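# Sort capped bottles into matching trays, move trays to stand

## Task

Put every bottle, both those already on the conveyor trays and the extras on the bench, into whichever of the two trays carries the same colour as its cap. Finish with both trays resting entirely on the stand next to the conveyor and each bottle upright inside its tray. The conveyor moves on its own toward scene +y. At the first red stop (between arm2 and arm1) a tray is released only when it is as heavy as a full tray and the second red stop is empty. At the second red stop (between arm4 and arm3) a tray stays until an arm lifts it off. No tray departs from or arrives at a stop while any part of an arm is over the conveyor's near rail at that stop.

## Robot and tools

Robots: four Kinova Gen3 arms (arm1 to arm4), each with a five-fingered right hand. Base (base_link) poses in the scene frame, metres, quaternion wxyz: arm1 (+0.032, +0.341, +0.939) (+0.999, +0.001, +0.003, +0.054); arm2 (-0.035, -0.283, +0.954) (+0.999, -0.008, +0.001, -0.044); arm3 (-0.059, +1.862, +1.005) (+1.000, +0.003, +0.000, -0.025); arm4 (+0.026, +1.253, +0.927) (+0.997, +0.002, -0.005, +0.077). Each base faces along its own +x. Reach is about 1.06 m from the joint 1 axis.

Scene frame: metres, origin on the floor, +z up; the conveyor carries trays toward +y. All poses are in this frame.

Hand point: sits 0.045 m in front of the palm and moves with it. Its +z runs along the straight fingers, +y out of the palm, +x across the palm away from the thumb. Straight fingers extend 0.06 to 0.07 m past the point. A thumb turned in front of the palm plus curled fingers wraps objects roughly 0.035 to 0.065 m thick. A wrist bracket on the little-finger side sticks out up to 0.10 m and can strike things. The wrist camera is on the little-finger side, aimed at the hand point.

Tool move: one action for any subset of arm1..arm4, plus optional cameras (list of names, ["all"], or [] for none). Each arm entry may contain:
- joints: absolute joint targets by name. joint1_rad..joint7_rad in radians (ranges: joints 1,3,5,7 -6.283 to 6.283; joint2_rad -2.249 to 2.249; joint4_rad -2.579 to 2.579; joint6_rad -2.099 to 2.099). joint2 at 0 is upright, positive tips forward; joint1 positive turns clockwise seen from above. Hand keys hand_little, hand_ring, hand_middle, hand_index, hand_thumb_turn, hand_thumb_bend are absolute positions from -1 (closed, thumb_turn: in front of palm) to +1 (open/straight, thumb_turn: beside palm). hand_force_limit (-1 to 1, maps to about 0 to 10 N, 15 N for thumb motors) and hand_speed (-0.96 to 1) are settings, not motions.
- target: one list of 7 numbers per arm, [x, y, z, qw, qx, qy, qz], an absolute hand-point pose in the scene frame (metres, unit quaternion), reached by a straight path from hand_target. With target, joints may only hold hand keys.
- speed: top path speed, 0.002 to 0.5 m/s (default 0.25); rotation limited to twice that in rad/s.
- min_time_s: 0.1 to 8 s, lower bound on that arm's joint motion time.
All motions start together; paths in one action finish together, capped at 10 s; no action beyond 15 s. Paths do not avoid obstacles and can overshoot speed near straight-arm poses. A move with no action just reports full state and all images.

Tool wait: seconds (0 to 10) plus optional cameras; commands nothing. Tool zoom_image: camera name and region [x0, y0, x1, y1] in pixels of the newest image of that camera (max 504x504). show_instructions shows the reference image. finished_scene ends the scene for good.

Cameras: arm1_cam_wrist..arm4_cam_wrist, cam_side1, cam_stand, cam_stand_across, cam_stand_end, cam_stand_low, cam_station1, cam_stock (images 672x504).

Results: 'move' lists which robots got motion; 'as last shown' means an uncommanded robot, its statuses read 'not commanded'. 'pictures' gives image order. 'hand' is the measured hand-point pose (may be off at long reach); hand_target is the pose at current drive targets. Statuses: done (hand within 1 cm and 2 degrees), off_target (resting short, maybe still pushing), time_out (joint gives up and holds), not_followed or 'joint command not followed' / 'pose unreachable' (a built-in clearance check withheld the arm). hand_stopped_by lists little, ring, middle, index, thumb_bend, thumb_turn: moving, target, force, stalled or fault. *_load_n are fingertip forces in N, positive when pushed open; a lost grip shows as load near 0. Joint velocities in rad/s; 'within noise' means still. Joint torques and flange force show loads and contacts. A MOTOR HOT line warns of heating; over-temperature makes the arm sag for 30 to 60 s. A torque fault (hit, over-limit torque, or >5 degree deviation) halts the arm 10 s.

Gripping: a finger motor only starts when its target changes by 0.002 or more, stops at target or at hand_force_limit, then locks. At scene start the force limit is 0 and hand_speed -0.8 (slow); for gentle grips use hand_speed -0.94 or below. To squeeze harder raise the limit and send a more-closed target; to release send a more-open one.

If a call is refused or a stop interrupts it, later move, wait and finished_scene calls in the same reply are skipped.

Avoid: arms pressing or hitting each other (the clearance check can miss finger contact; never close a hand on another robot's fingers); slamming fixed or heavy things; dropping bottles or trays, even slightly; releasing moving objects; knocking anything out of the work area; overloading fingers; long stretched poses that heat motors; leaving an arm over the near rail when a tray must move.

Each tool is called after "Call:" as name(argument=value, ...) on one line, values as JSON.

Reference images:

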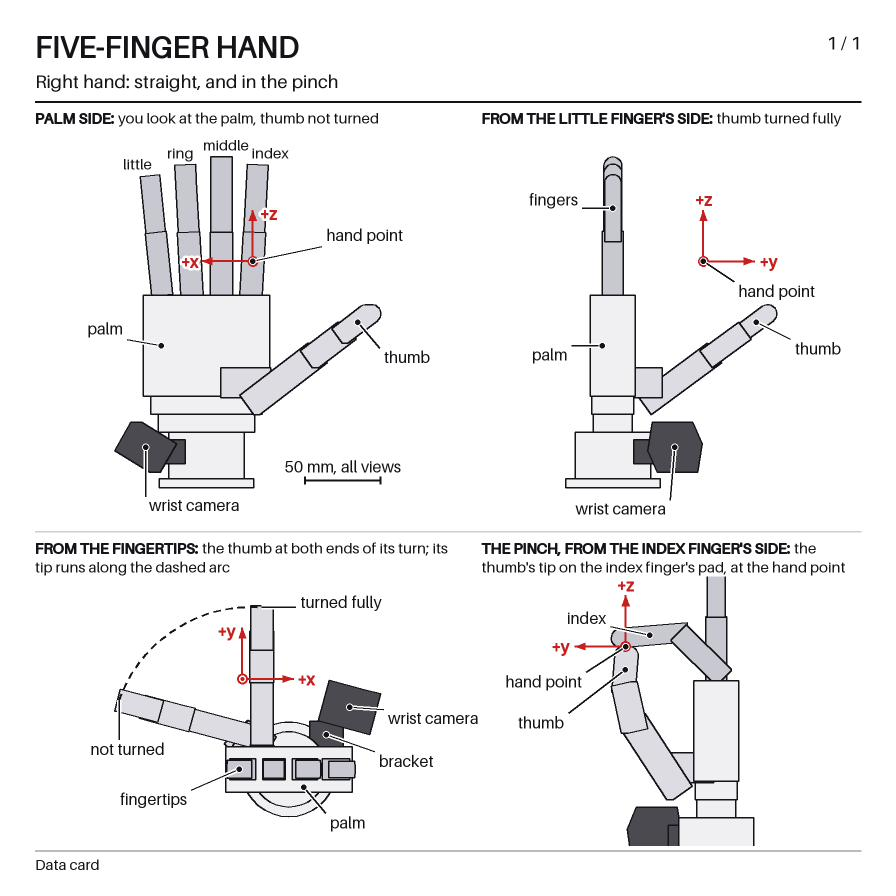

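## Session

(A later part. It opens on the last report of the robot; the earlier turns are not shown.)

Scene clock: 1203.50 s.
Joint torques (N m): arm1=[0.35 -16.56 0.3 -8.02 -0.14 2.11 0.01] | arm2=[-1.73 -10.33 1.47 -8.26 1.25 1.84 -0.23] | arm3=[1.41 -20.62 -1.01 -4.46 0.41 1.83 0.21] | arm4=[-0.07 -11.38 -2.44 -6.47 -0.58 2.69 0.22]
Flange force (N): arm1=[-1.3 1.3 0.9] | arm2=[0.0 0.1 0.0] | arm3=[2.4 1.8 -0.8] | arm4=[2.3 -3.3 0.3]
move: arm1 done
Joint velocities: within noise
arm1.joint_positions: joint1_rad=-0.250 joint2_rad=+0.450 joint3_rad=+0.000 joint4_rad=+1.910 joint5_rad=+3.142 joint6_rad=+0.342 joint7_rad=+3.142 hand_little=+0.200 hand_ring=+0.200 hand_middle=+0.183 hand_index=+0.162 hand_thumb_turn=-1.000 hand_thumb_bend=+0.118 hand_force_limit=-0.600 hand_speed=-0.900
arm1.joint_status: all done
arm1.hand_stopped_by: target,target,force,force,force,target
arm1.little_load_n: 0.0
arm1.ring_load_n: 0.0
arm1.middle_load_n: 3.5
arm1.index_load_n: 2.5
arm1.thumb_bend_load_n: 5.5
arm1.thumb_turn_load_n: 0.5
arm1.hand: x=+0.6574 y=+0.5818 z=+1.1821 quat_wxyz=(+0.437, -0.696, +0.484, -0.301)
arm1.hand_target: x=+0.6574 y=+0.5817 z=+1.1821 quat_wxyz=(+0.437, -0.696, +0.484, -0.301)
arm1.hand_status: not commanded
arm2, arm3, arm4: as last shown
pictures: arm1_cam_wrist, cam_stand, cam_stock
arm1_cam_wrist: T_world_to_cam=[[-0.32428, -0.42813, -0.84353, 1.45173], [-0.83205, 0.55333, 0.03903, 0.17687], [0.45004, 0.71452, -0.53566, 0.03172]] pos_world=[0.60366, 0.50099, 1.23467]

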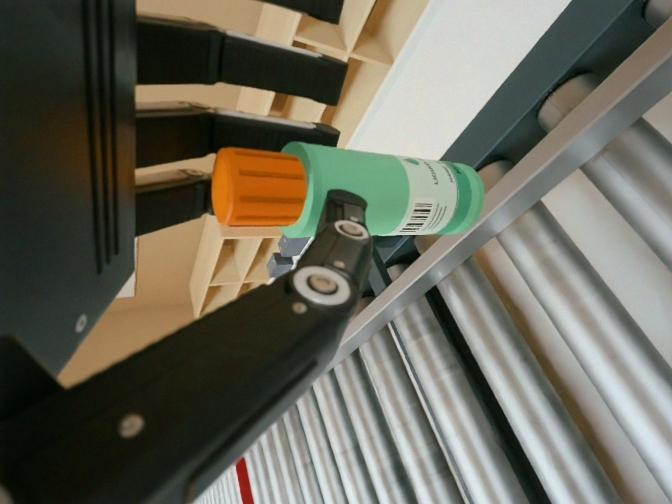

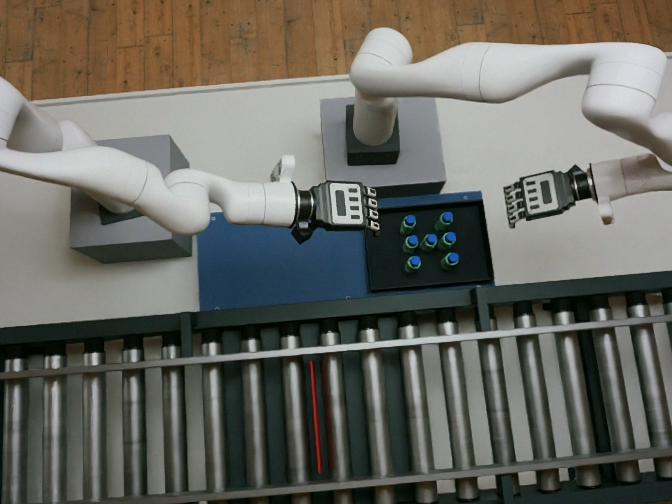

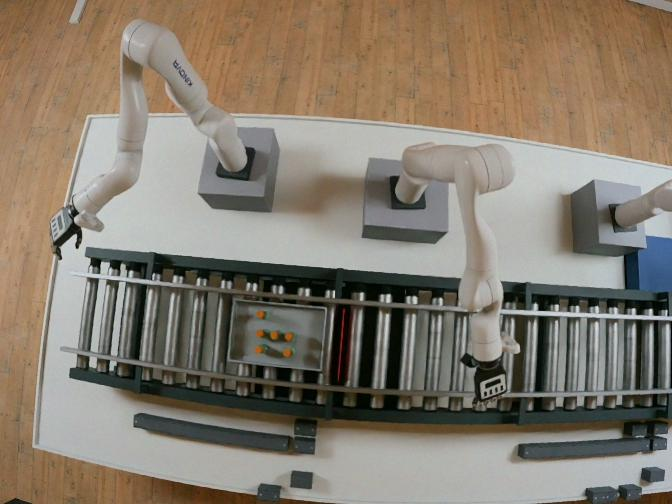

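Call:
move(arm1={"joints": {"joint1_rad": 1.161, "joint2_rad": 0.44, "joint3_rad": 0, "joint4_rad": 1.897, "joint5_rad": 4.77, "joint6_rad": 0.853, "joint7_rad": 2.203}, "min_time_s": 6})

Call:
move(arm1={"target": [0.487, 0.0095, 1.07, 0.3536, -0.6124, 0.6124, -0.3536], "speed": 0.08}, cameras=["arm1_cam_wrist", "cam_stock", "cam_station1"])

Scene clock: 1213.83 s.
Joint torques (N m): arm1=[0.58 -15.4 -0.45 -6.74 -1.44 1.11 -0.03] | arm2=[-1.69 -10.25 1.4 -8.29 1.24 1.88 -0.23] | arm3=[1.43 -20.59 -1.01 -4.45 0.4 1.8 0.22] | arm4=[-0.06 -11.49 -2.53 -6.44 -0.53 2.68 0.23]
Flange force (N): arm1=[0.4 -0.3 1.2] | arm2=[0.2 -0.1 -0.2] | arm3=[2.4 1.7 -0.9] | arm4=[2.2 -3.0 0.8]
move: arm1 done
Joint velocities: within noise
arm1.joint_positions: joint1_rad=+1.161 joint2_rad=+0.440 joint3_rad=+0.000 joint4_rad=+1.897 joint5_rad=+4.770 joint6_rad=+0.853 joint7_rad=+2.203 hand_little=+0.200 hand_ring=+0.200 hand_middle=+0.183 hand_index=+0.162 hand_thumb_turn=-1.000 hand_thumb_bend=+0.118 hand_force_limit=-0.600 hand_speed=-0.900
arm1.joint_status: all done
arm1.hand_stopped_by: target,target,force,force,force,target
arm1.little_load_n: 0.0
arm1.ring_load_n: 0.0
arm1.middle_load_n: 3.0
arm1.index_load_n: 2.5
arm1.thumb_bend_load_n: 5.5
arm1.thumb_turn_load_n: 0.0
arm1.hand: x=+0.4646 y=+0.0018 z=+1.1724 quat_wxyz=(+0.348, -0.615, +0.607, -0.363)
arm1.hand_target: x=+0.4646 y=+0.0018 z=+1.1724 quat_wxyz=(+0.348, -0.615, +0.607, -0.363)
arm1.hand_status: not commanded
arm2, arm3, arm4: as last shown
arm2.thumb_bend_load_n: 0.5
pictures: none

Scene clock: 1215.73 s.
Joint torques (N m): arm1=[0.48 -17.22 -0.99 -5.08 -1.04 1.7 -0.02] | arm2=[-1.73 -10.24 1.48 -8.28 1.23 1.9 -0.26] | arm3=[1.4 -20.59 -1.02 -4.47 0.38 1.82 0.22] | arm4=[-0.1 -11.48 -2.44 -6.43 -0.5 2.72 0.3]
Flange force (N): arm1=[0.5 0.2 1.3] | arm2=[0.1 -0.3 -0.2] | arm3=[2.4 1.7 -0.8] | arm4=[2.4 -3.5 0.6]
move: arm1 done
Joint velocities: within noise
arm1.joint_positions: joint1_rad=+1.139 joint2_rad=+0.657 joint3_rad=-0.047 joint4_rad=+1.955 joint5_rad=+4.507 joint6_rad=+0.818 joint7_rad=+2.546 hand_little=+0.200 hand_ring=+0.200 hand_middle=+0.183 hand_index=+0.162 hand_thumb_turn=-1.000 hand_thumb_bend=+0.118 hand_force_limit=-0.600 hand_speed=-0.900
arm1.joint_status: not commanded
arm1.hand_stopped_by: target,target,force,force,force,target
arm1.little_load_n: 0.0
arm1.ring_load_n: 0.0
arm1.middle_load_n: 3.5
arm1.index_load_n: 2.5
arm1.thumb_bend_load_n: 5.5
arm1.thumb_turn_load_n: 0.5
arm1.hand: x=+0.4870 y=+0.0095 z=+1.0700 quat_wxyz=(+0.354, -0.612, +0.612, -0.354)
arm1.hand_target: x=+0.4870 y=+0.0095 z=+1.0700 quat_wxyz=(+0.354, -0.612, +0.612, -0.354)
arm1.hand_status: done (0.000 m and 0.0 deg from the pose sent, 0.105 m and 1.5 deg at the start)
arm2.joint_positions: joint1_rad=+0.400 joint2_rad=+0.100 joint3_rad=-0.037 joint4_rad=+2.238 joint5_rad=-4.039 joint6_rad=+0.666 joint7_rad=+3.599 hand_little=+0.200 hand_ring=+0.200 hand_middle=+0.250 hand_index=+0.250 hand_thumb_turn=-1.000 hand_thumb_bend=+0.450 hand_force_limit=-0.600 hand_speed=-0.600
arm2.joint_status: not commanded
arm2.hand_stopped_by: target,target,target,target,target,target
arm2.little_load_n: 0.0
arm2.ring_load_n: 0.0
arm2.middle_load_n: 0.0
arm2.index_load_n: 0.0
arm2.thumb_bend_load_n: 0.0
arm2.thumb_turn_load_n: 0.0
arm2.hand: x=+0.3964 y=-0.6386 z=+1.3049 quat_wxyz=(-0.223, +0.171, -0.775, +0.566)
arm2.hand_target: x=+0.3964 y=-0.6386 z=+1.3049 quat_wxyz=(-0.223, +0.171, -0.775, +0.566)
arm2.hand_status: not commanded
arm3.joint_positions: joint1_rad=-1.077 joint2_rad=+0.991 joint3_rad=-0.285 joint4_rad=+1.344 joint5_rad=+0.476 joint6_rad=+1.894 joint7_rad=-3.005 hand_little=+0.000 hand_ring=+0.000 hand_middle=+0.000 hand_index=+0.000 hand_thumb_turn=-1.000 hand_thumb_bend=+0.400 hand_force_limit=+0.200 hand_speed=-0.500
arm3.joint_status: not commanded
arm3.hand_stopped_by: target,target,target,target,target,target
arm3.little_load_n: 0.0
arm3.ring_load_n: 0.0
arm3.middle_load_n: 0.0
arm3.index_load_n: 0.0
arm3.thumb_bend_load_n: 0.0
arm3.thumb_turn_load_n: 0.0
arm3.hand: x=+0.2165 y=+2.1345 z=+1.1000 quat_wxyz=(+0.000, +0.000, -0.866, +0.500)
arm3.hand_target: x=+0.2165 y=+2.1345 z=+1.1000 quat_wxyz=(+0.000, +0.000, -0.866, +0.500)
arm3.hand_status: not commanded
arm4: as last shown
pictures: arm1_cam_wrist, cam_station1, cam_stock
arm1_cam_wrist: T_world_to_cam=[[-0.51215, -0.29049, -0.80828, 1.10946], [-0.58131, 0.81001, 0.07722, 0.19067], [0.63228, 0.50941, -0.58371, 0.42186]] pos_world=[0.41231, -0.04706, 1.12828]

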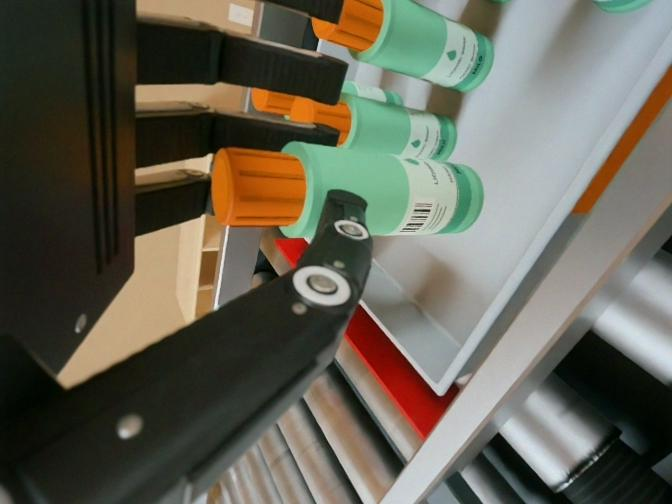

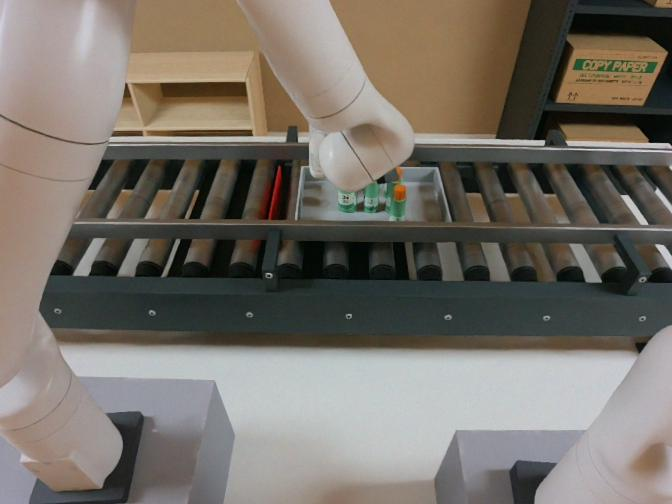

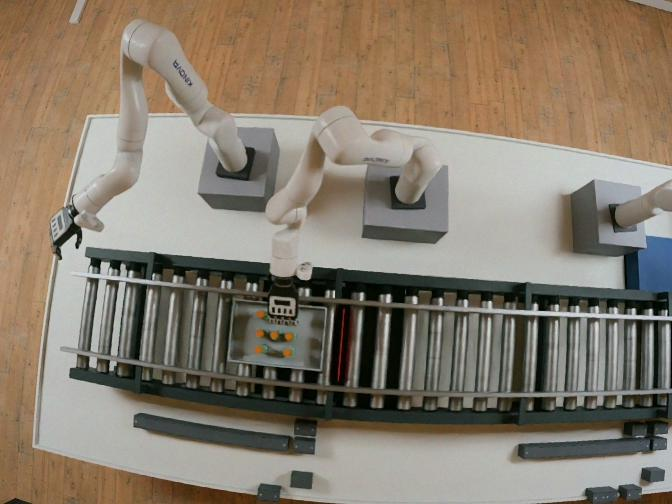

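Call:
move(arm1={"target": [0.487, 0.0095, 1.022, 0.3536, -0.6124, 0.6124, -0.3536], "speed": 0.04}, cameras=["arm1_cam_wrist"])

Call:
move(arm1={"target": [0.487, 0.0095, 1.0175, 0.3536, -0.6124, 0.6124, -0.3536], "speed": 0.01})

Scene clock: 1221.63 s.
Joint torques (N m): arm1=[0.47 -17.94 -1.15 -4.2 -0.8 1.84 0.01] | arm2=[-1.74 -10.26 1.45 -8.25 1.26 1.9 -0.23] | arm3=[1.42 -20.61 -1.02 -4.47 0.42 1.83 0.21] | arm4=[-0.1 -11.56 -2.6 -6.41 -0.53 2.73 0.22]
Flange force (N): arm1=[0.4 0.5 1.4] | arm2=[0.0 -0.3 -0.1] | arm3=[2.5 1.7 -0.8] | arm4=[2.4 -3.0 1.1]
move: arm1 done
Joint velocities: within noise
arm1.joint_positions: joint1_rad=+1.141 joint2_rad=+0.768 joint3_rad=-0.049 joint4_rad=+1.969 joint5_rad=+4.401 joint6_rad=+0.846 joint7_rad=+2.711 hand_little=+0.200 hand_ring=+0.200 hand_middle=+0.183 hand_index=+0.162 hand_thumb_turn=-1.000 hand_thumb_bend=+0.118 hand_force_limit=-0.600 hand_speed=-0.900
arm1.joint_status: not commanded
arm1.hand_stopped_by: target,target,force,force,force,target
arm1.little_load_n: 0.0
arm1.ring_load_n: 0.0
arm1.middle_load_n: 3.0
arm1.index_load_n: 2.5
arm1.thumb_bend_load_n: 5.5
arm1.thumb_turn_load_n: 0.0
arm1.hand: x=+0.4870 y=+0.0095 z=+1.0220 quat_wxyz=(+0.354, -0.612, +0.612, -0.354)
arm1.hand_target: x=+0.4870 y=+0.0095 z=+1.0220 quat_wxyz=(+0.354, -0.612, +0.612, -0.354)
arm1.hand_status: done (0.000 m and 0.0 deg from the pose sent, 0.048 m and 0.0 deg at the start)
arm2, arm3, arm4: as last shown
arm1_cam_wrist: T_world_to_cam=[[-0.51215, -0.29049, -0.80828, 1.07066], [-0.58131, 0.81001, 0.07722, 0.19438], [0.63228, 0.50941, -0.58371, 0.39385]] pos_world=[0.41231, -0.04706, 1.08028]

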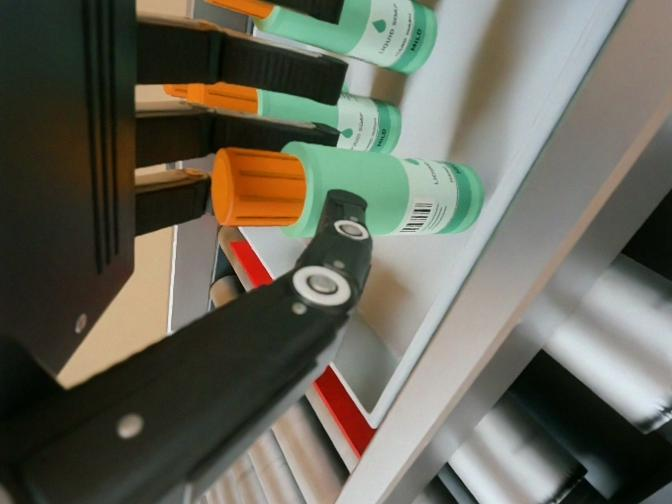

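Scene clock: 1222.60 s.
Joint torques (N m): arm1=[0.47 -17.89 -1.13 -4.01 -0.79 1.85 -0.03] | arm2=[-1.75 -10.33 1.47 -8.23 1.25 1.88 -0.27] | arm3=[1.42 -20.6 -1.07 -4.48 0.39 1.81 0.24] | arm4=[-0.08 -11.49 -2.57 -6.43 -0.51 2.66 0.24]
Flange force (N): arm1=[0.5 0.4 1.4] | arm2=[-0.1 -0.2 0.0] | arm3=[2.5 1.7 -0.8] | arm4=[2.2 -2.9 0.8]
move: arm1 done
Joint velocities: within noise
arm1.joint_positions: joint1_rad=+1.141 joint2_rad=+0.778 joint3_rad=-0.049 joint4_rad=+1.969 joint5_rad=+4.392 joint6_rad=+0.849 joint7_rad=+2.725 hand_little=+0.200 hand_ring=+0.200 hand_middle=+0.183 hand_index=+0.162 hand_thumb_turn=-1.000 hand_thumb_bend=+0.118 hand_force_limit=-0.600 hand_speed=-0.900
arm1.joint_status: not commanded
arm1.hand_stopped_by: target,target,force,force,force,target
arm1.little_load_n: 0.0
arm1.ring_load_n: 0.0
arm1.middle_load_n: 3.5
arm1.index_load_n: 2.5
arm1.thumb_bend_load_n: 5.5
arm1.thumb_turn_load_n: 0.0
arm1.hand: x=+0.4870 y=+0.0095 z=+1.0175 quat_wxyz=(+0.354, -0.612, +0.612, -0.354)
arm1.hand_target: x=+0.4870 y=+0.0095 z=+1.0175 quat_wxyz=(+0.354, -0.612, +0.612, -0.354)
arm1.hand_status: done (0.000 m and 0.0 deg from the pose sent, 0.005 m and 0.0 deg at the start)
arm2, arm3, arm4: as last shown
arm2.index_load_n: -0.5
pictures: none

Call:
move(arm1={"target": [0.487, 0.0095, 1.0158, 0.3536, -0.6124, 0.6124, -0.3536], "speed": 0.01})

Call:
move(arm1={"target": [0.487, 0.0095, 1.0145, 0.3536, -0.6124, 0.6124, -0.3536], "speed": 0.01})

Scene clock: 1226.80 s.
Joint torques (N m): arm1=[0.53 -17.67 -1.1 -3.93 -0.79 1.79 0.03] | arm2=[-1.73 -10.29 1.53 -8.25 1.25 1.86 -0.24] | arm3=[1.43 -20.6 -1.02 -4.46 0.43 1.85 0.2] | arm4=[-0.07 -11.5 -2.5 -6.47 -0.59 2.73 0.23]
Flange force (N): arm1=[0.5 -0.3 1.0] | arm2=[-0.1 0.0 -0.1] | arm3=[2.5 1.7 -0.8] | arm4=[2.5 -3.2 0.6]
move: arm1 done
Joint velocities: within noise
arm1.joint_positions: joint1_rad=+1.141 joint2_rad=+0.782 joint3_rad=-0.049 joint4_rad=+1.970 joint5_rad=+4.389 joint6_rad=+0.850 joint7_rad=+2.730 hand_little=+0.200 hand_ring=+0.200 hand_middle=+0.183 hand_index=+0.162 hand_thumb_turn=-1.000 hand_thumb_bend=+0.118 hand_force_limit=-0.600 hand_speed=-0.900
arm1.joint_status: not commanded
arm1.hand_stopped_by: target,target,force,force,force,target
arm1.little_load_n: 0.0
arm1.ring_load_n: 0.0
arm1.middle_load_n: 3.5
arm1.index_load_n: 2.5
arm1.thumb_bend_load_n: 6.0
arm1.thumb_turn_load_n: 0.0
arm1.hand: x=+0.4870 y=+0.0095 z=+1.0158 quat_wxyz=(+0.354, -0.612, +0.612, -0.354)
arm1.hand_target: x=+0.4870 y=+0.0095 z=+1.0158 quat_wxyz=(+0.354, -0.612, +0.612, -0.354)
arm1.hand_status: done (0.000 m and 0.0 deg from the pose sent, 0.002 m and 0.0 deg at the start)
arm2, arm3, arm4: as last shown
arm2.index_load_n: 0.0
pictures: none

Scene clock: 1227.77 s.
Joint torques (N m): arm1=[0.32 -14.67 -0.32 -2.74 -0.3 0.53 0.09] | arm2=[-1.67 -10.31 1.47 -8.27 1.26 1.86 -0.26] | arm3=[1.4 -20.59 -1.03 -4.46 0.39 1.84 0.22] | arm4=[-0.01 -11.51 -2.56 -6.5 -0.54 2.67 0.29]
Flange force (N): arm1=[0.0 -4.8 -2.3] | arm2=[-0.3 -0.1 -0.2] | arm3=[2.4 1.7 -0.7] | arm4=[2.2 -3.0 0.7]
move: arm1 done
Joint velocities: within noise
arm1.joint_positions: joint1_rad=+1.141 joint2_rad=+0.786 joint3_rad=-0.049 joint4_rad=+1.970 joint5_rad=+4.386 joint6_rad=+0.851 joint7_rad=+2.734 hand_little=+0.200 hand_ring=+0.200 hand_middle=+0.183 hand_index=+0.162 hand_thumb_turn=-1.000 hand_thumb_bend=+0.118 hand_force_limit=-0.600 hand_speed=-0.900
arm1.joint_status: not commanded
arm1.hand_stopped_by: target,target,force,force,force,target
arm1.little_load_n: 0.0
arm1.ring_load_n: 0.0
arm1.middle_load_n: 3.5
arm1.index_load_n: 2.5
arm1.thumb_bend_load_n: 4.5
arm1.thumb_turn_load_n: 0.0
arm1.hand: x=+0.4870 y=+0.0095 z=+1.0145 quat_wxyz=(+0.354, -0.612, +0.612, -0.354)
arm1.hand_target: x=+0.4870 y=+0.0095 z=+1.0145 quat_wxyz=(+0.354, -0.612, +0.612, -0.354)
arm1.hand_status: done (0.000 m and 0.0 deg from the pose sent, 0.001 m and 0.0 deg at the start)
arm2, arm3, arm4: as last shown
pictures: none

Call:
move(arm1={"target": [0.487, 0.0095, 1.0157, 0.3536, -0.6124, 0.6124, -0.3536], "speed": 0.01})

Call:
move(arm1={"joints": {"hand_thumb_bend": 0.3}})

Call:
move(arm1={"joints": {"hand_thumb_bend": 0.45, "hand_index": 0.25, "hand_middle": 0.25, "hand_speed": -0.6}}, cameras=["arm1_cam_wrist"])

Scene clock: 1231.30 s.
Joint torques (N m): arm1=[0.38 -17.38 -1.05 -3.84 -0.68 1.59 0.04] | arm2=[-1.73 -10.32 1.46 -8.24 1.25 1.83 -0.21] | arm3=[1.41 -20.59 -1.02 -4.48 0.42 1.83 0.21] | arm4=[-0.16 -11.53 -2.48 -6.41 -0.54 2.69 0.24]
Flange force (N): arm1=[0.3 -0.4 0.6] | arm2=[0.0 0.1 0.1] | arm3=[2.5 1.7 -0.7] | arm4=[2.7 -3.2 0.6]
move: arm1 done
Joint velocities: within noise
arm1.joint_positions: joint1_rad=+1.141 joint2_rad=+0.783 joint3_rad=-0.049 joint4_rad=+1.970 joint5_rad=+4.388 joint6_rad=+0.850 joint7_rad=+2.730 hand_little=+0.200 hand_ring=+0.200 hand_middle=+0.183 hand_index=+0.162 hand_thumb_turn=-1.000 hand_thumb_bend=+0.118 hand_force_limit=-0.600 hand_speed=-0.900
arm1.joint_status: not commanded
arm1.hand_stopped_by: target,target,force,force,force,target
arm1.little_load_n: 0.0
arm1.ring_load_n: 0.0
arm1.middle_load_n: 3.5
arm1.index_load_n: 2.5
arm1.thumb_bend_load_n: 5.0
arm1.thumb_turn_load_n: 0.0
arm1.hand: x=+0.4870 y=+0.0095 z=+1.0157 quat_wxyz=(+0.354, -0.612, +0.612, -0.354)
arm1.hand_target: x=+0.4870 y=+0.0095 z=+1.0157 quat_wxyz=(+0.354, -0.612, +0.612, -0.354)
arm1.hand_status: done (0.000 m and 0.0 deg from the pose sent, 0.001 m and 0.0 deg at the start)
arm2, arm3: as last shown
arm2.middle_load_n: -0.5
arm4.joint_positions: joint1_rad=-0.473 joint2_rad=+0.351 joint3_rad=-0.536 joint4_rad=+2.157 joint5_rad=-2.452 joint6_rad=+0.547 joint7_rad=-3.431 hand_little=+0.100 hand_ring=+0.100 hand_middle=+0.100 hand_index=+0.100 hand_thumb_turn=-1.000 hand_thumb_bend=+0.400 hand_force_limit=-0.500 hand_speed=-0.700
arm4.joint_status: not commanded
arm4.hand_stopped_by: target,target,target,target,target,target
arm4.little_load_n: 0.0
arm4.ring_load_n: 0.0
arm4.middle_load_n: 0.0
arm4.index_load_n: 0.0
arm4.thumb_bend_load_n: 0.0
arm4.thumb_turn_load_n: 0.0
arm4.hand: x=+0.1705 y=+1.7998 z=+1.1998 quat_wxyz=(+0.573, -0.819, +0.000, +0.000)
arm4.hand_target: x=+0.1705 y=+1.7998 z=+1.1998 quat_wxyz=(+0.573, -0.819, +0.000, +0.000)
arm4.hand_status: not commanded
pictures: none

Scene clock: 1233.07 s.
Joint torques (N m): arm1=[0.48 -17.53 -1.02 -3.89 -0.71 1.66 0.05] | arm2=[-1.68 -10.33 1.52 -8.27 1.24 1.89 -0.26] | arm3=[1.4 -20.59 -0.99 -4.44 0.43 1.82 0.21] | arm4=[-0.07 -11.53 -2.49 -6.45 -0.57 2.68 0.25]
Flange force (N): arm1=[0.4 -0.3 0.9] | arm2=[-0.2 0.0 -0.1] | arm3=[2.4 1.7 -0.9] | arm4=[2.5 -3.1 0.7]
move: arm1 done
Joint velocities: within noise
arm1.joint_positions: joint1_rad=+1.141 joint2_rad=+0.783 joint3_rad=-0.049 joint4_rad=+1.970 joint5_rad=+4.388 joint6_rad=+0.850 joint7_rad=+2.730 hand_little=+0.200 hand_ring=+0.200 hand_middle=+0.183 hand_index=+0.162 hand_thumb_turn=-1.000 hand_thumb_bend=+0.300 hand_force_limit=-0.600 hand_speed=-0.900
arm1.joint_status: all done
arm1.hand_stopped_by: target,target,force,force,target,target
arm1.little_load_n: 0.0
arm1.ring_load_n: 0.0
arm1.middle_load_n: 0.0
arm1.index_load_n: 0.0
arm1.thumb_bend_load_n: 0.0
arm1.thumb_turn_load_n: 0.5
arm1.hand: x=+0.4870 y=+0.0095 z=+1.0157 quat_wxyz=(+0.354, -0.612, +0.612, -0.354)
arm1.hand_target: x=+0.4870 y=+0.0095 z=+1.0157 quat_wxyz=(+0.354, -0.612, +0.612, -0.354)
arm1.hand_status: not commanded
arm2, arm3, arm4: as last shown
arm2.middle_load_n: 0.0
pictures: none

Scene clock: 1233.80 s.
Joint torques (N m): arm1=[0.48 -17.51 -1.01 -3.8 -0.73 1.66 0.08] | arm2=[-1.76 -10.32 1.52 -8.24 1.22 1.87 -0.27] | arm3=[1.38 -20.65 -1.03 -4.43 0.38 1.8 0.23] | arm4=[-0.09 -11.54 -2.5 -6.44 -0.49 2.68 0.31]
Flange force (N): arm1=[0.7 -0.6 0.9] | arm2=[0.0 -0.1 0.1] | arm3=[2.3 1.9 -0.9] | arm4=[2.4 -3.1 0.7]
move: arm1 done
Joint velocities: within noise
arm1.joint_positions: joint1_rad=+1.141 joint2_rad=+0.783 joint3_rad=-0.049 joint4_rad=+1.970 joint5_rad=+4.388 joint6_rad=+0.850 joint7_rad=+2.730 hand_little=+0.200 hand_ring=+0.200 hand_middle=+0.250 hand_index=+0.250 hand_thumb_turn=-1.000 hand_thumb_bend=+0.450 hand_force_limit=-0.600 hand_speed=-0.600
arm1.joint_status: all done
arm1.hand_stopped_by: target,target,target,target,target,target
arm1.little_load_n: 0.0
arm1.ring_load_n: 0.0
arm1.middle_load_n: 0.0
arm1.index_load_n: 0.0
arm1.thumb_bend_load_n: 0.0
arm1.thumb_turn_load_n: 0.0
arm1.hand: x=+0.4870 y=+0.0095 z=+1.0157 quat_wxyz=(+0.354, -0.612, +0.612, -0.354)
arm1.hand_target: x=+0.4870 y=+0.0095 z=+1.0157 quat_wxyz=(+0.354, -0.612, +0.612, -0.354)
arm1.hand_status: not commanded
arm2, arm3, arm4: as last shown
arm2.index_load_n: -0.5
arm1_cam_wrist: T_world_to_cam=[[-0.51215, -0.29049, -0.80828, 1.06557], [-0.58131, 0.81001, 0.07722, 0.19486], [0.63228, 0.50941, -0.58371, 0.39017]] pos_world=[0.41231, -0.04706, 1.07398]

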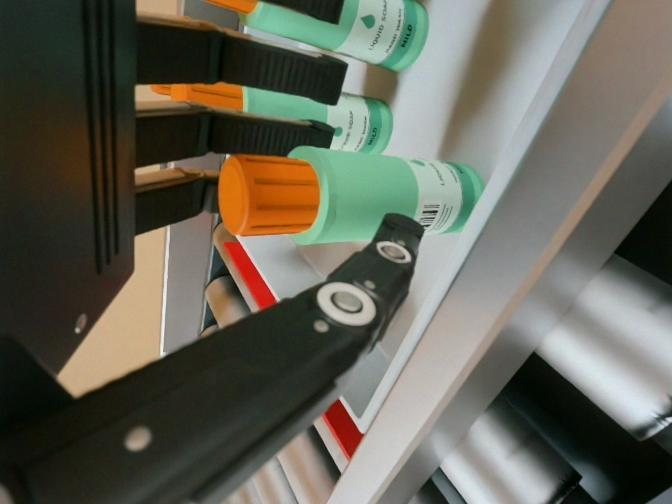

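Call:
move(arm1={"target": [0.4895, 0.0095, 1.03, 0.3536, -0.6124, 0.6124, -0.3536], "speed": 0.02})

Call:
move(arm1={"target": [0.4895, 0.0095, 1.16, 0.3536, -0.6124, 0.6124, -0.3536], "speed": 0.1}, cameras=["cam_station1", "cam_stock"])

Call:
move(arm1={"joints": {"joint1_rad": -0.523, "joint2_rad": -0.354, "joint3_rad": -0.093, "joint4_rad": 1.537, "joint5_rad": 6.233, "joint6_rad": 2.06, "joint7_rad": 4.421}, "min_time_s": 4}, cameras=["cam_station1", "cam_stock", "cam_side1", "cam_stand"])

Scene clock: 1240.53 s.
Joint torques (N m): arm1=[0.45 -17.38 -0.98 -4.13 -0.8 1.61 0.01] | arm2=[-1.76 -10.26 1.48 -8.22 1.24 1.84 -0.29] | arm3=[1.4 -20.58 -1.03 -4.44 0.38 1.82 0.21] | arm4=[-0.06 -11.53 -2.45 -6.38 -0.54 2.69 0.27]
Flange force (N): arm1=[0.6 -0.3 0.8] | arm2=[-0.1 -0.3 -0.1] | arm3=[2.3 1.7 -0.9] | arm4=[2.5 -3.4 0.8]
move: arm1 done
Joint velocities: within noise
arm1.joint_positions: joint1_rad=+1.137 joint2_rad=+0.750 joint3_rad=-0.051 joint4_rad=+1.964 joint5_rad=+4.415 joint6_rad=+0.836 joint7_rad=+2.683 hand_little=+0.200 hand_ring=+0.200 hand_middle=+0.250 hand_index=+0.250 hand_thumb_turn=-1.000 hand_thumb_bend=+0.450 hand_force_limit=-0.600 hand_speed=-0.600
arm1.joint_status: not commanded
arm1.hand_stopped_by: target,target,target,target,target,target
arm1.little_load_n: 0.0
arm1.ring_load_n: 0.0
arm1.middle_load_n: 0.0
arm1.index_load_n: 0.0
arm1.thumb_bend_load_n: 0.0
arm1.thumb_turn_load_n: 0.0
arm1.hand: x=+0.4895 y=+0.0095 z=+1.0300 quat_wxyz=(+0.354, -0.612, +0.612, -0.354)
arm1.hand_target: x=+0.4895 y=+0.0095 z=+1.0300 quat_wxyz=(+0.354, -0.612, +0.612, -0.354)
arm1.hand_status: done (0.000 m and 0.0 deg from the pose sent, 0.015 m and 0.0 deg at the start)
arm2.joint_positions: joint1_rad=+0.400 joint2_rad=+0.100 joint3_rad=-0.037 joint4_rad=+2.238 joint5_rad=-4.039 joint6_rad=+0.666 joint7_rad=+3.599 hand_little=+0.200 hand_ring=+0.200 hand_middle=+0.250 hand_index=+0.250 hand_thumb_turn=-1.000 hand_thumb_bend=+0.450 hand_force_limit=-0.600 hand_speed=-0.600
arm2.joint_status: not commanded
arm2.hand_stopped_by: target,target,target,target,target,target
arm2.little_load_n: 0.0
arm2.ring_load_n: 0.0
arm2.middle_load_n: 0.0
arm2.index_load_n: 0.0
arm2.thumb_bend_load_n: 0.0
arm2.thumb_turn_load_n: 0.0
arm2.hand: x=+0.3964 y=-0.6386 z=+1.3049 quat_wxyz=(-0.223, +0.171, -0.775, +0.566)
arm2.hand_target: x=+0.3964 y=-0.6386 z=+1.3049 quat_wxyz=(-0.223, +0.171, -0.775, +0.566)
arm2.hand_status: not commanded
arm3.joint_positions: joint1_rad=-1.077 joint2_rad=+0.991 joint3_rad=-0.285 joint4_rad=+1.344 joint5_rad=+0.476 joint6_rad=+1.894 joint7_rad=-3.005 hand_little=+0.000 hand_ring=+0.000 hand_middle=+0.000 hand_index=+0.000 hand_thumb_turn=-1.000 hand_thumb_bend=+0.400 hand_force_limit=+0.200 hand_speed=-0.500
arm3.joint_status: not commanded
arm3.hand_stopped_by: target,target,target,target,target,target
arm3.little_load_n: 0.0
arm3.ring_load_n: 0.0
arm3.middle_load_n: 0.0
arm3.index_load_n: 0.0
arm3.thumb_bend_load_n: 0.0
arm3.thumb_turn_load_n: 0.0
arm3.hand: x=+0.2165 y=+2.1345 z=+1.1000 quat_wxyz=(+0.000, +0.000, -0.866, +0.500)
arm3.hand_target: x=+0.2165 y=+2.1345 z=+1.1000 quat_wxyz=(+0.000, +0.000, -0.866, +0.500)
arm3.hand_status: not commanded
arm4: as last shown
pictures: none

Scene clock: 1242.47 s.
Joint torques (N m): arm1=[0.53 -15.59 -0.59 -6.48 -1.33 1 0.02] | arm2=[-1.68 -10.24 1.51 -8.29 1.27 1.88 -0.23] | arm3=[1.4 -20.61 -1.03 -4.45 0.39 1.82 0.2] | arm4=[-0.08 -11.44 -2.47 -6.43 -0.54 2.68 0.27]
Flange force (N): arm1=[0.7 -1.2 0.5] | arm2=[-0.1 -0.1 -0.4] | arm3=[2.3 1.8 -0.9] | arm4=[2.4 -3.4 0.5]
move: arm1 done
Joint velocities: within noise
arm1.joint_positions: joint1_rad=+1.120 joint2_rad=+0.478 joint3_rad=-0.025 joint4_rad=+1.876 joint5_rad=+4.739 joint6_rad=+0.805 joint7_rad=+2.190 hand_little=+0.200 hand_ring=+0.200 hand_middle=+0.250 hand_index=+0.250 hand_thumb_turn=-1.000 hand_thumb_bend=+0.450 hand_force_limit=-0.600 hand_speed=-0.600
arm1.joint_status: not commanded
arm1.hand_stopped_by: target,target,target,target,target,target
arm1.little_load_n: 0.0
arm1.ring_load_n: 0.0
arm1.middle_load_n: 0.0
arm1.index_load_n: 0.0
arm1.thumb_bend_load_n: 0.0
arm1.thumb_turn_load_n: 0.0
arm1.hand: x=+0.4895 y=+0.0095 z=+1.1600 quat_wxyz=(+0.354, -0.612, +0.612, -0.354)
arm1.hand_target: x=+0.4895 y=+0.0095 z=+1.1600 quat_wxyz=(+0.354, -0.612, +0.612, -0.354)
arm1.hand_status: done (0.000 m and 0.0 deg from the pose sent, 0.130 m and 0.0 deg at the start)
arm2, arm3, arm4: as last shown
arm2.middle_load_n: 0.5
arm3.little_load_n: -0.5

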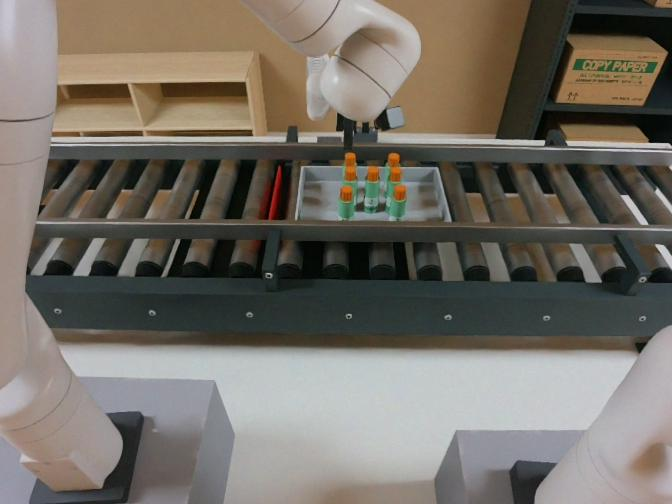

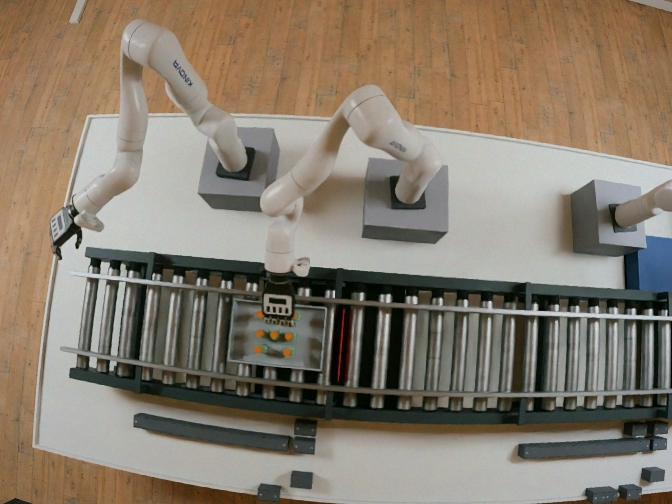

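Scene clock: 1246.90 s.
Joint torques (N m): arm1=[0.57 0.14 0.32 -7 -0.23 -0.02 0.01] | arm2=[-1.72 -10.27 1.5 -8.25 1.26 1.87 -0.29] | arm3=[1.42 -20.61 -1.01 -4.46 0.4 1.83 0.22] | arm4=[-0.02 -11.47 -2.59 -6.38 -0.55 2.71 0.23]
Flange force (N): arm1=[1.7 0.3 -0.5] | arm2=[-0.2 -0.3 -0.3] | arm3=[2.4 1.8 -0.8] | arm4=[2.2 -3.1 1.0]
move: arm1 done
Joint velocities: within noise
arm1.joint_positions: joint1_rad=-0.523 joint2_rad=-0.354 joint3_rad=-0.093 joint4_rad=+1.537 joint5_rad=+6.233 joint6_rad=+2.060 joint7_rad=+4.421 hand_little=+0.200 hand_ring=+0.200 hand_middle=+0.250 hand_index=+0.250 hand_thumb_turn=-1.000 hand_thumb_bend=+0.450 hand_force_limit=-0.600 hand_speed=-0.600
arm1.joint_status: all done
arm1.hand_stopped_by: target,target,target,target,target,target
arm1.little_load_n: 0.0
arm1.ring_load_n: 0.0
arm1.middle_load_n: 0.0
arm1.index_load_n: 0.0
arm1.thumb_bend_load_n: 0.0
arm1.thumb_turn_load_n: 0.0
arm1.hand: x=+0.1234 y=+0.4784 z=+1.4122 quat_wxyz=(+0.051, +0.221, -0.974, +0.018)
arm1.hand_target: x=+0.1234 y=+0.4784 z=+1.4123 quat_wxyz=(+0.051, +0.221, -0.974, +0.018)
arm1.hand_status: not commanded
arm2, arm3, arm4: as last shown
arm2.middle_load_n: 0.0
arm3.little_load_n: 0.0
pictures: cam_side1, cam_stand, cam_station1, cam_stock

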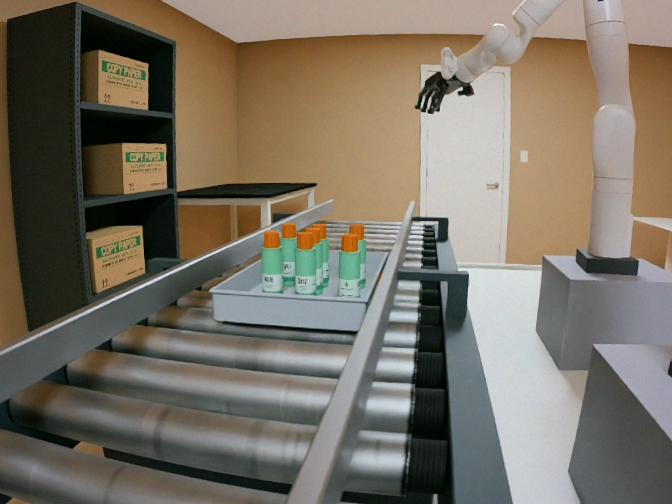

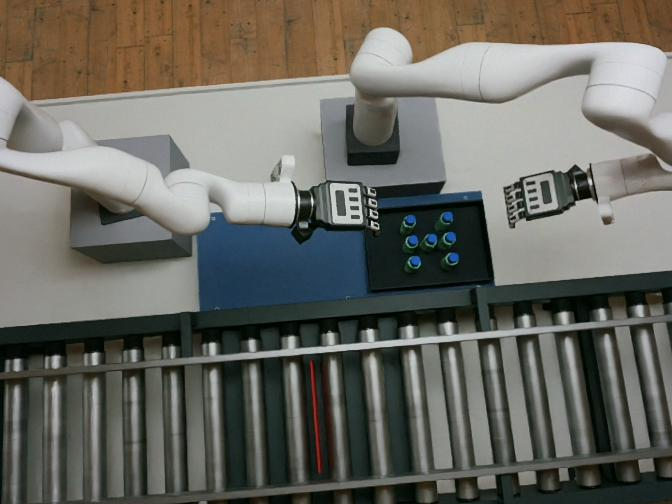

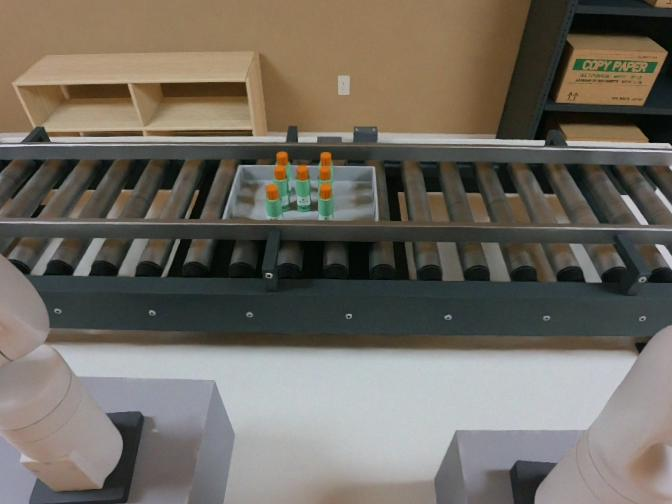

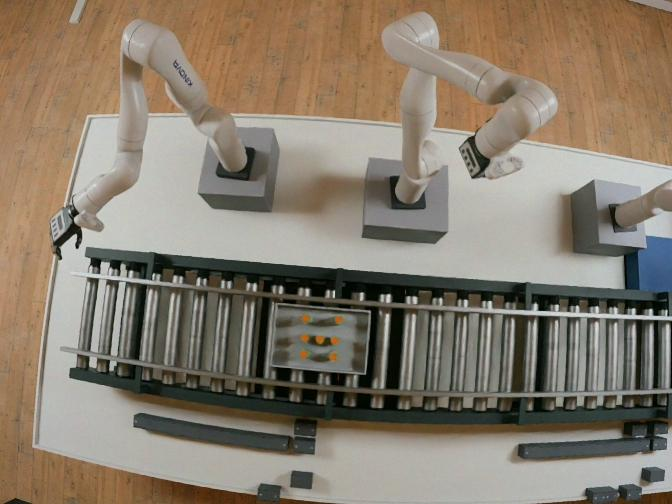

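Call:
wait(seconds=6, cameras=["cam_stand", "cam_stock"])

Scene clock: 1264.20 s.
Joint torques (N m): arm1=[0.64 0.18 0.31 -6.98 -0.21 -0.03 0.06] | arm2=[-1.75 -10.26 1.49 -8.28 1.2 1.85 -0.26] | arm3=[1.41 -20.56 -1.02 -4.43 0.43 1.82 0.21] | arm4=[-0.1 -11.55 -2.52 -6.45 -0.58 2.72 0.24]
Flange force (N): arm1=[1.8 0.4 -0.6] | arm2=[0.2 0.1 -0.1] | arm3=[2.4 1.7 -0.9] | arm4=[2.6 -3.2 0.7]
Joint velocities: within noise
arm1.joint_positions: joint1_rad=-0.523 joint2_rad=-0.354 joint3_rad=-0.093 joint4_rad=+1.537 joint5_rad=+6.233 joint6_rad=+2.060 joint7_rad=+4.421 hand_little=+0.200 hand_ring=+0.200 hand_middle=+0.250 hand_index=+0.250 hand_thumb_turn=-1.000 hand_thumb_bend=+0.450 hand_force_limit=-0.600 hand_speed=-0.600
arm1.joint_status: all done
arm1.hand_stopped_by: target,target,target,target,target,target
arm1.little_load_n: 0.0
arm1.ring_load_n: 0.0
arm1.middle_load_n: 0.0
arm1.index_load_n: 0.0
arm1.thumb_bend_load_n: 0.0
arm1.thumb_turn_load_n: 0.0
arm1.hand: x=+0.1234 y=+0.4784 z=+1.4122 quat_wxyz=(+0.051, +0.221, -0.974, +0.018)
arm1.hand_target: x=+0.1234 y=+0.4784 z=+1.4122 quat_wxyz=(+0.051, +0.221, -0.974, +0.018)
arm1.hand_status: not commanded
arm2.joint_positions: joint1_rad=+0.400 joint2_rad=+0.100 joint3_rad=-0.037 joint4_rad=+2.238 joint5_rad=-4.039 joint6_rad=+0.666 joint7_rad=+3.599 hand_little=+0.200 hand_ring=+0.200 hand_middle=+0.250 hand_index=+0.250 hand_thumb_turn=-1.000 hand_thumb_bend=+0.450 hand_force_limit=-0.600 hand_speed=-0.600
arm2.joint_status: not commanded
arm2.hand_stopped_by: target,target,target,target,target,target
arm2.little_load_n: 0.0
arm2.ring_load_n: 0.0
arm2.middle_load_n: 0.0
arm2.index_load_n: 0.0
arm2.thumb_bend_load_n: 0.5
arm2.thumb_turn_load_n: 0.0
arm2.hand: x=+0.3964 y=-0.6386 z=+1.3049 quat_wxyz=(-0.223, +0.171, -0.775, +0.566)
arm2.hand_target: x=+0.3964 y=-0.6386 z=+1.3049 quat_wxyz=(-0.223, +0.171, -0.775, +0.566)
arm2.hand_status: not commanded
arm3.joint_positions: joint1_rad=-1.077 joint2_rad=+0.991 joint3_rad=-0.285 joint4_rad=+1.344 joint5_rad=+0.476 joint6_rad=+1.894 joint7_rad=-3.005 hand_little=+0.000 hand_ring=+0.000 hand_middle=+0.000 hand_index=+0.000 hand_thumb_turn=-1.000 hand_thumb_bend=+0.400 hand_force_limit=+0.200 hand_speed=-0.500
arm3.joint_status: not commanded
arm3.hand_stopped_by: target,target,target,target,target,target
arm3.little_load_n: 0.0
arm3.ring_load_n: -0.5
arm3.middle_load_n: 0.0
arm3.index_load_n: 0.0
arm3.thumb_bend_load_n: 0.0
arm3.thumb_turn_load_n: 0.0
arm3.hand: x=+0.2165 y=+2.1345 z=+1.1000 quat_wxyz=(+0.000, +0.000, -0.866, +0.500)
arm3.hand_target: x=+0.2165 y=+2.1345 z=+1.1000 quat_wxyz=(+0.000, +0.000, -0.866, +0.500)
arm3.hand_status: not commanded
arm4.joint_positions: joint1_rad=-0.473 joint2_rad=+0.351 joint3_rad=-0.536 joint4_rad=+2.157 joint5_rad=-2.452 joint6_rad=+0.547 joint7_rad=-3.431 hand_little=+0.100 hand_ring=+0.100 hand_middle=+0.100 hand_index=+0.100 hand_thumb_turn=-1.000 hand_thumb_bend=+0.400 hand_force_limit=-0.500 hand_speed=-0.700
arm4.joint_status: not commanded
arm4.hand_stopped_by: target,target,target,target,target,target
arm4.little_load_n: 0.0
arm4.ring_load_n: 0.0
arm4.middle_load_n: 0.0
arm4.index_load_n: 0.0
arm4.thumb_bend_load_n: 0.0
arm4.thumb_turn_load_n: 0.0
arm4.hand: x=+0.1705 y=+1.7998 z=+1.1998 quat_wxyz=(+0.573, -0.819, +0.000, +0.000)
arm4.hand_target: x=+0.1705 y=+1.7998 z=+1.1998 quat_wxyz=(+0.573, -0.819, +0.000, +0.000)
arm4.hand_status: not commanded
wait: 6.00 s; at rest from the start

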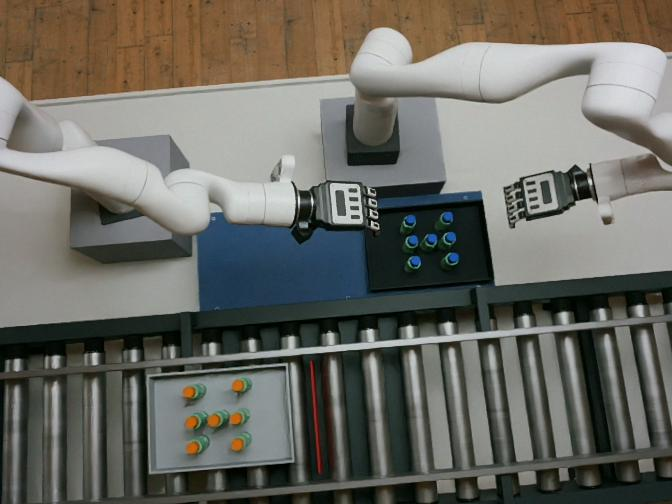

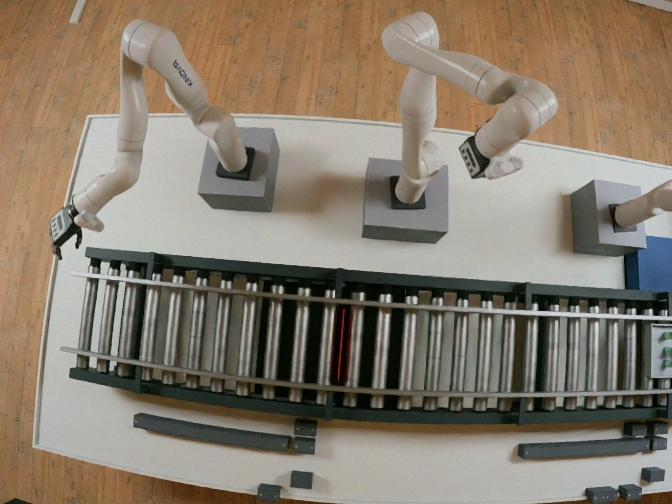

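Call:
zoom_image(camera="cam_stand", region=[120, 330, 340, 500])

Call:
move(arm3={"joints": {"joint1_rad": -0.162, "joint2_rad": 1.0, "joint3_rad": 0, "joint4_rad": 1.109, "joint5_rad": 1.075, "joint6_rad": 1.365, "joint7_rad": -2.152, "hand_index": 0.15, "hand_middle": 0.15, "hand_ring": 0.15, "hand_little": 0.15, "hand_thumb_bend": 0.4}, "min_time_s": 4}, arm4={"joints": {"joint1_rad": 0.565, "joint2_rad": 0.9, "joint3_rad": 0, "joint4_rad": 1.271, "joint5_rad": -1.042, "joint6_rad": 1.647, "joint7_rad": -3.936, "hand_thumb_bend": 0.3}, "min_time_s": 5}, cameras=["cam_stand", "cam_stand_across", "cam_stand_end"])

Call:
zoom_image(camera="cam_stand_across", region=[220, 120, 340, 210])

Call:
zoom_image(camera="cam_stand_across", region=[480, 120, 600, 210])

Scaled by 2.291 from the camera's image (finer frame: 960x720).

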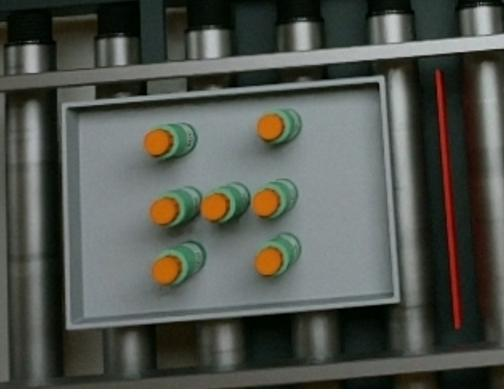

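Scene clock: 1274.70 s.
Joint torques (N m): arm1=[0.59 0.15 0.28 -6.97 -0.17 -0.05 0.08] | arm2=[-1.73 -10.24 1.48 -8.14 1.26 1.83 -0.2] | arm3=[1.2 -23.69 1.55 -7.34 1.94 0.68 0.2] | arm4=[-0.58 -20.57 -2.32 -4.99 -1.96 1.84 0.18]
Flange force (N): arm1=[1.8 0.4 -0.7] | arm2=[-0.1 -0.2 0.0] | arm3=[1.3 2.6 -1.8] | arm4=[3.5 0.9 -1.5]
move: arm3 done; arm4 done
Joint velocities: within noise
arm1, arm2: as last shown
arm2.thumb_bend_load_n: 0.0
arm3.joint_positions: joint1_rad=-0.162 joint2_rad=+1.000 joint3_rad=+0.000 joint4_rad=+1.109 joint5_rad=+1.075 joint6_rad=+1.365 joint7_rad=-2.152 hand_little=+0.150 hand_ring=+0.150 hand_middle=+0.150 hand_index=+0.150 hand_thumb_turn=-1.000 hand_thumb_bend=+0.400 hand_force_limit=+0.200 hand_speed=-0.500
arm3.joint_status: all done
arm3.hand_stopped_by: target,target,target,target,target,target
arm3.little_load_n: 0.0
arm3.ring_load_n: 0.0
arm3.middle_load_n: 0.0
arm3.index_load_n: 0.0
arm3.thumb_bend_load_n: 0.0
arm3.thumb_turn_load_n: 0.0
arm3.hand: x=+0.6084 y=+1.6584 z=+1.1425 quat_wxyz=(-0.028, -0.016, -0.869, +0.494)
arm3.hand_target: x=+0.6084 y=+1.6584 z=+1.1425 quat_wxyz=(-0.028, -0.016, -0.869, +0.494)
arm3.hand_status: not commanded
arm4.joint_positions: joint1_rad=+0.565 joint2_rad=+0.900 joint3_rad=+0.000 joint4_rad=+1.271 joint5_rad=-1.042 joint6_rad=+1.647 joint7_rad=-3.936 hand_little=+0.100 hand_ring=+0.100 hand_middle=+0.100 hand_index=+0.100 hand_thumb_turn=-1.000 hand_thumb_bend=+0.300 hand_force_limit=-0.500 hand_speed=-0.700
arm4.joint_status: all done
arm4.hand_stopped_by: target,target,target,target,target,target
arm4.little_load_n: 0.0
arm4.ring_load_n: 0.0
arm4.middle_load_n: 0.0
arm4.index_load_n: 0.0
arm4.thumb_bend_load_n: 0.5
arm4.thumb_turn_load_n: 0.0
arm4.hand: x=+0.5360 y=+1.2703 z=+1.1224 quat_wxyz=(+0.562, -0.826, -0.025, -0.034)
arm4.hand_target: x=+0.5360 y=+1.2703 z=+1.1224 quat_wxyz=(+0.562, -0.826, -0.024, -0.034)
arm4.hand_status: not commanded

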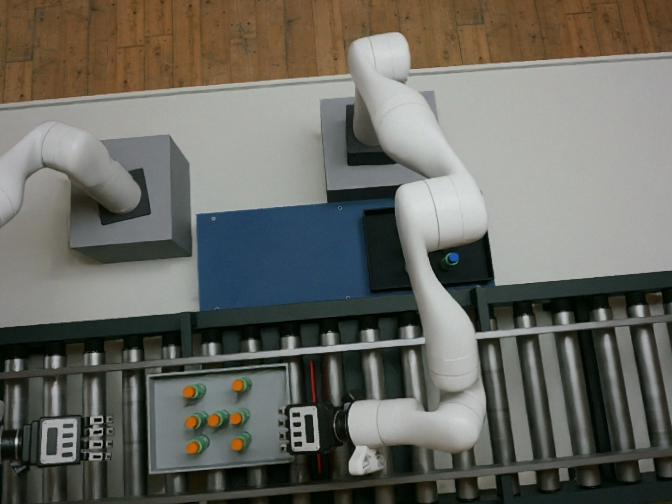

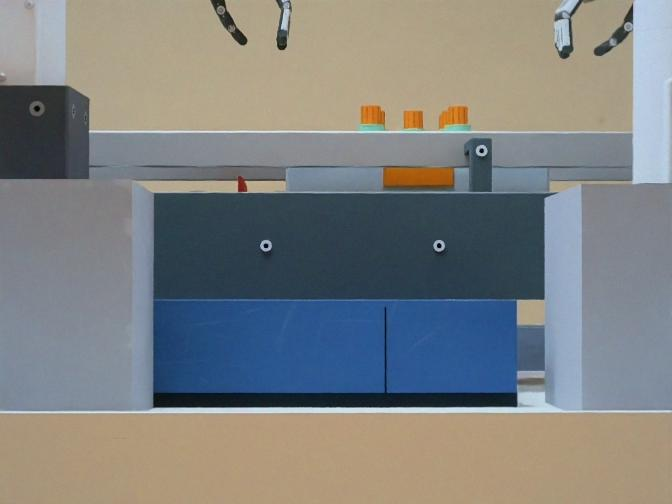

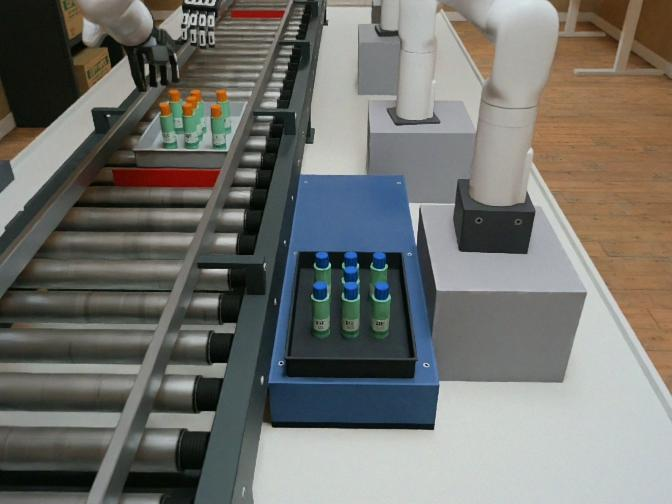

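Scaled by 4.200 from the camera's image (finer frame: 960x720).

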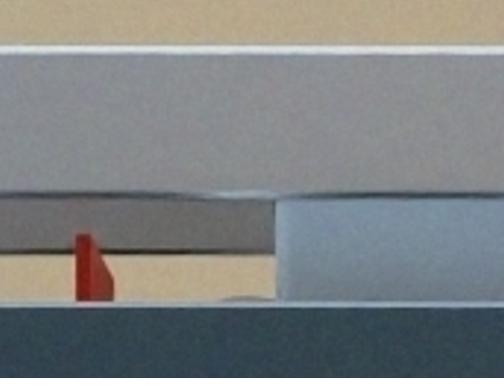

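Scaled by 4.200 from the camera's image (finer frame: 960x720).

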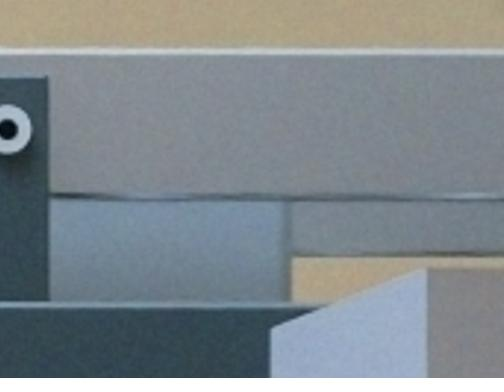

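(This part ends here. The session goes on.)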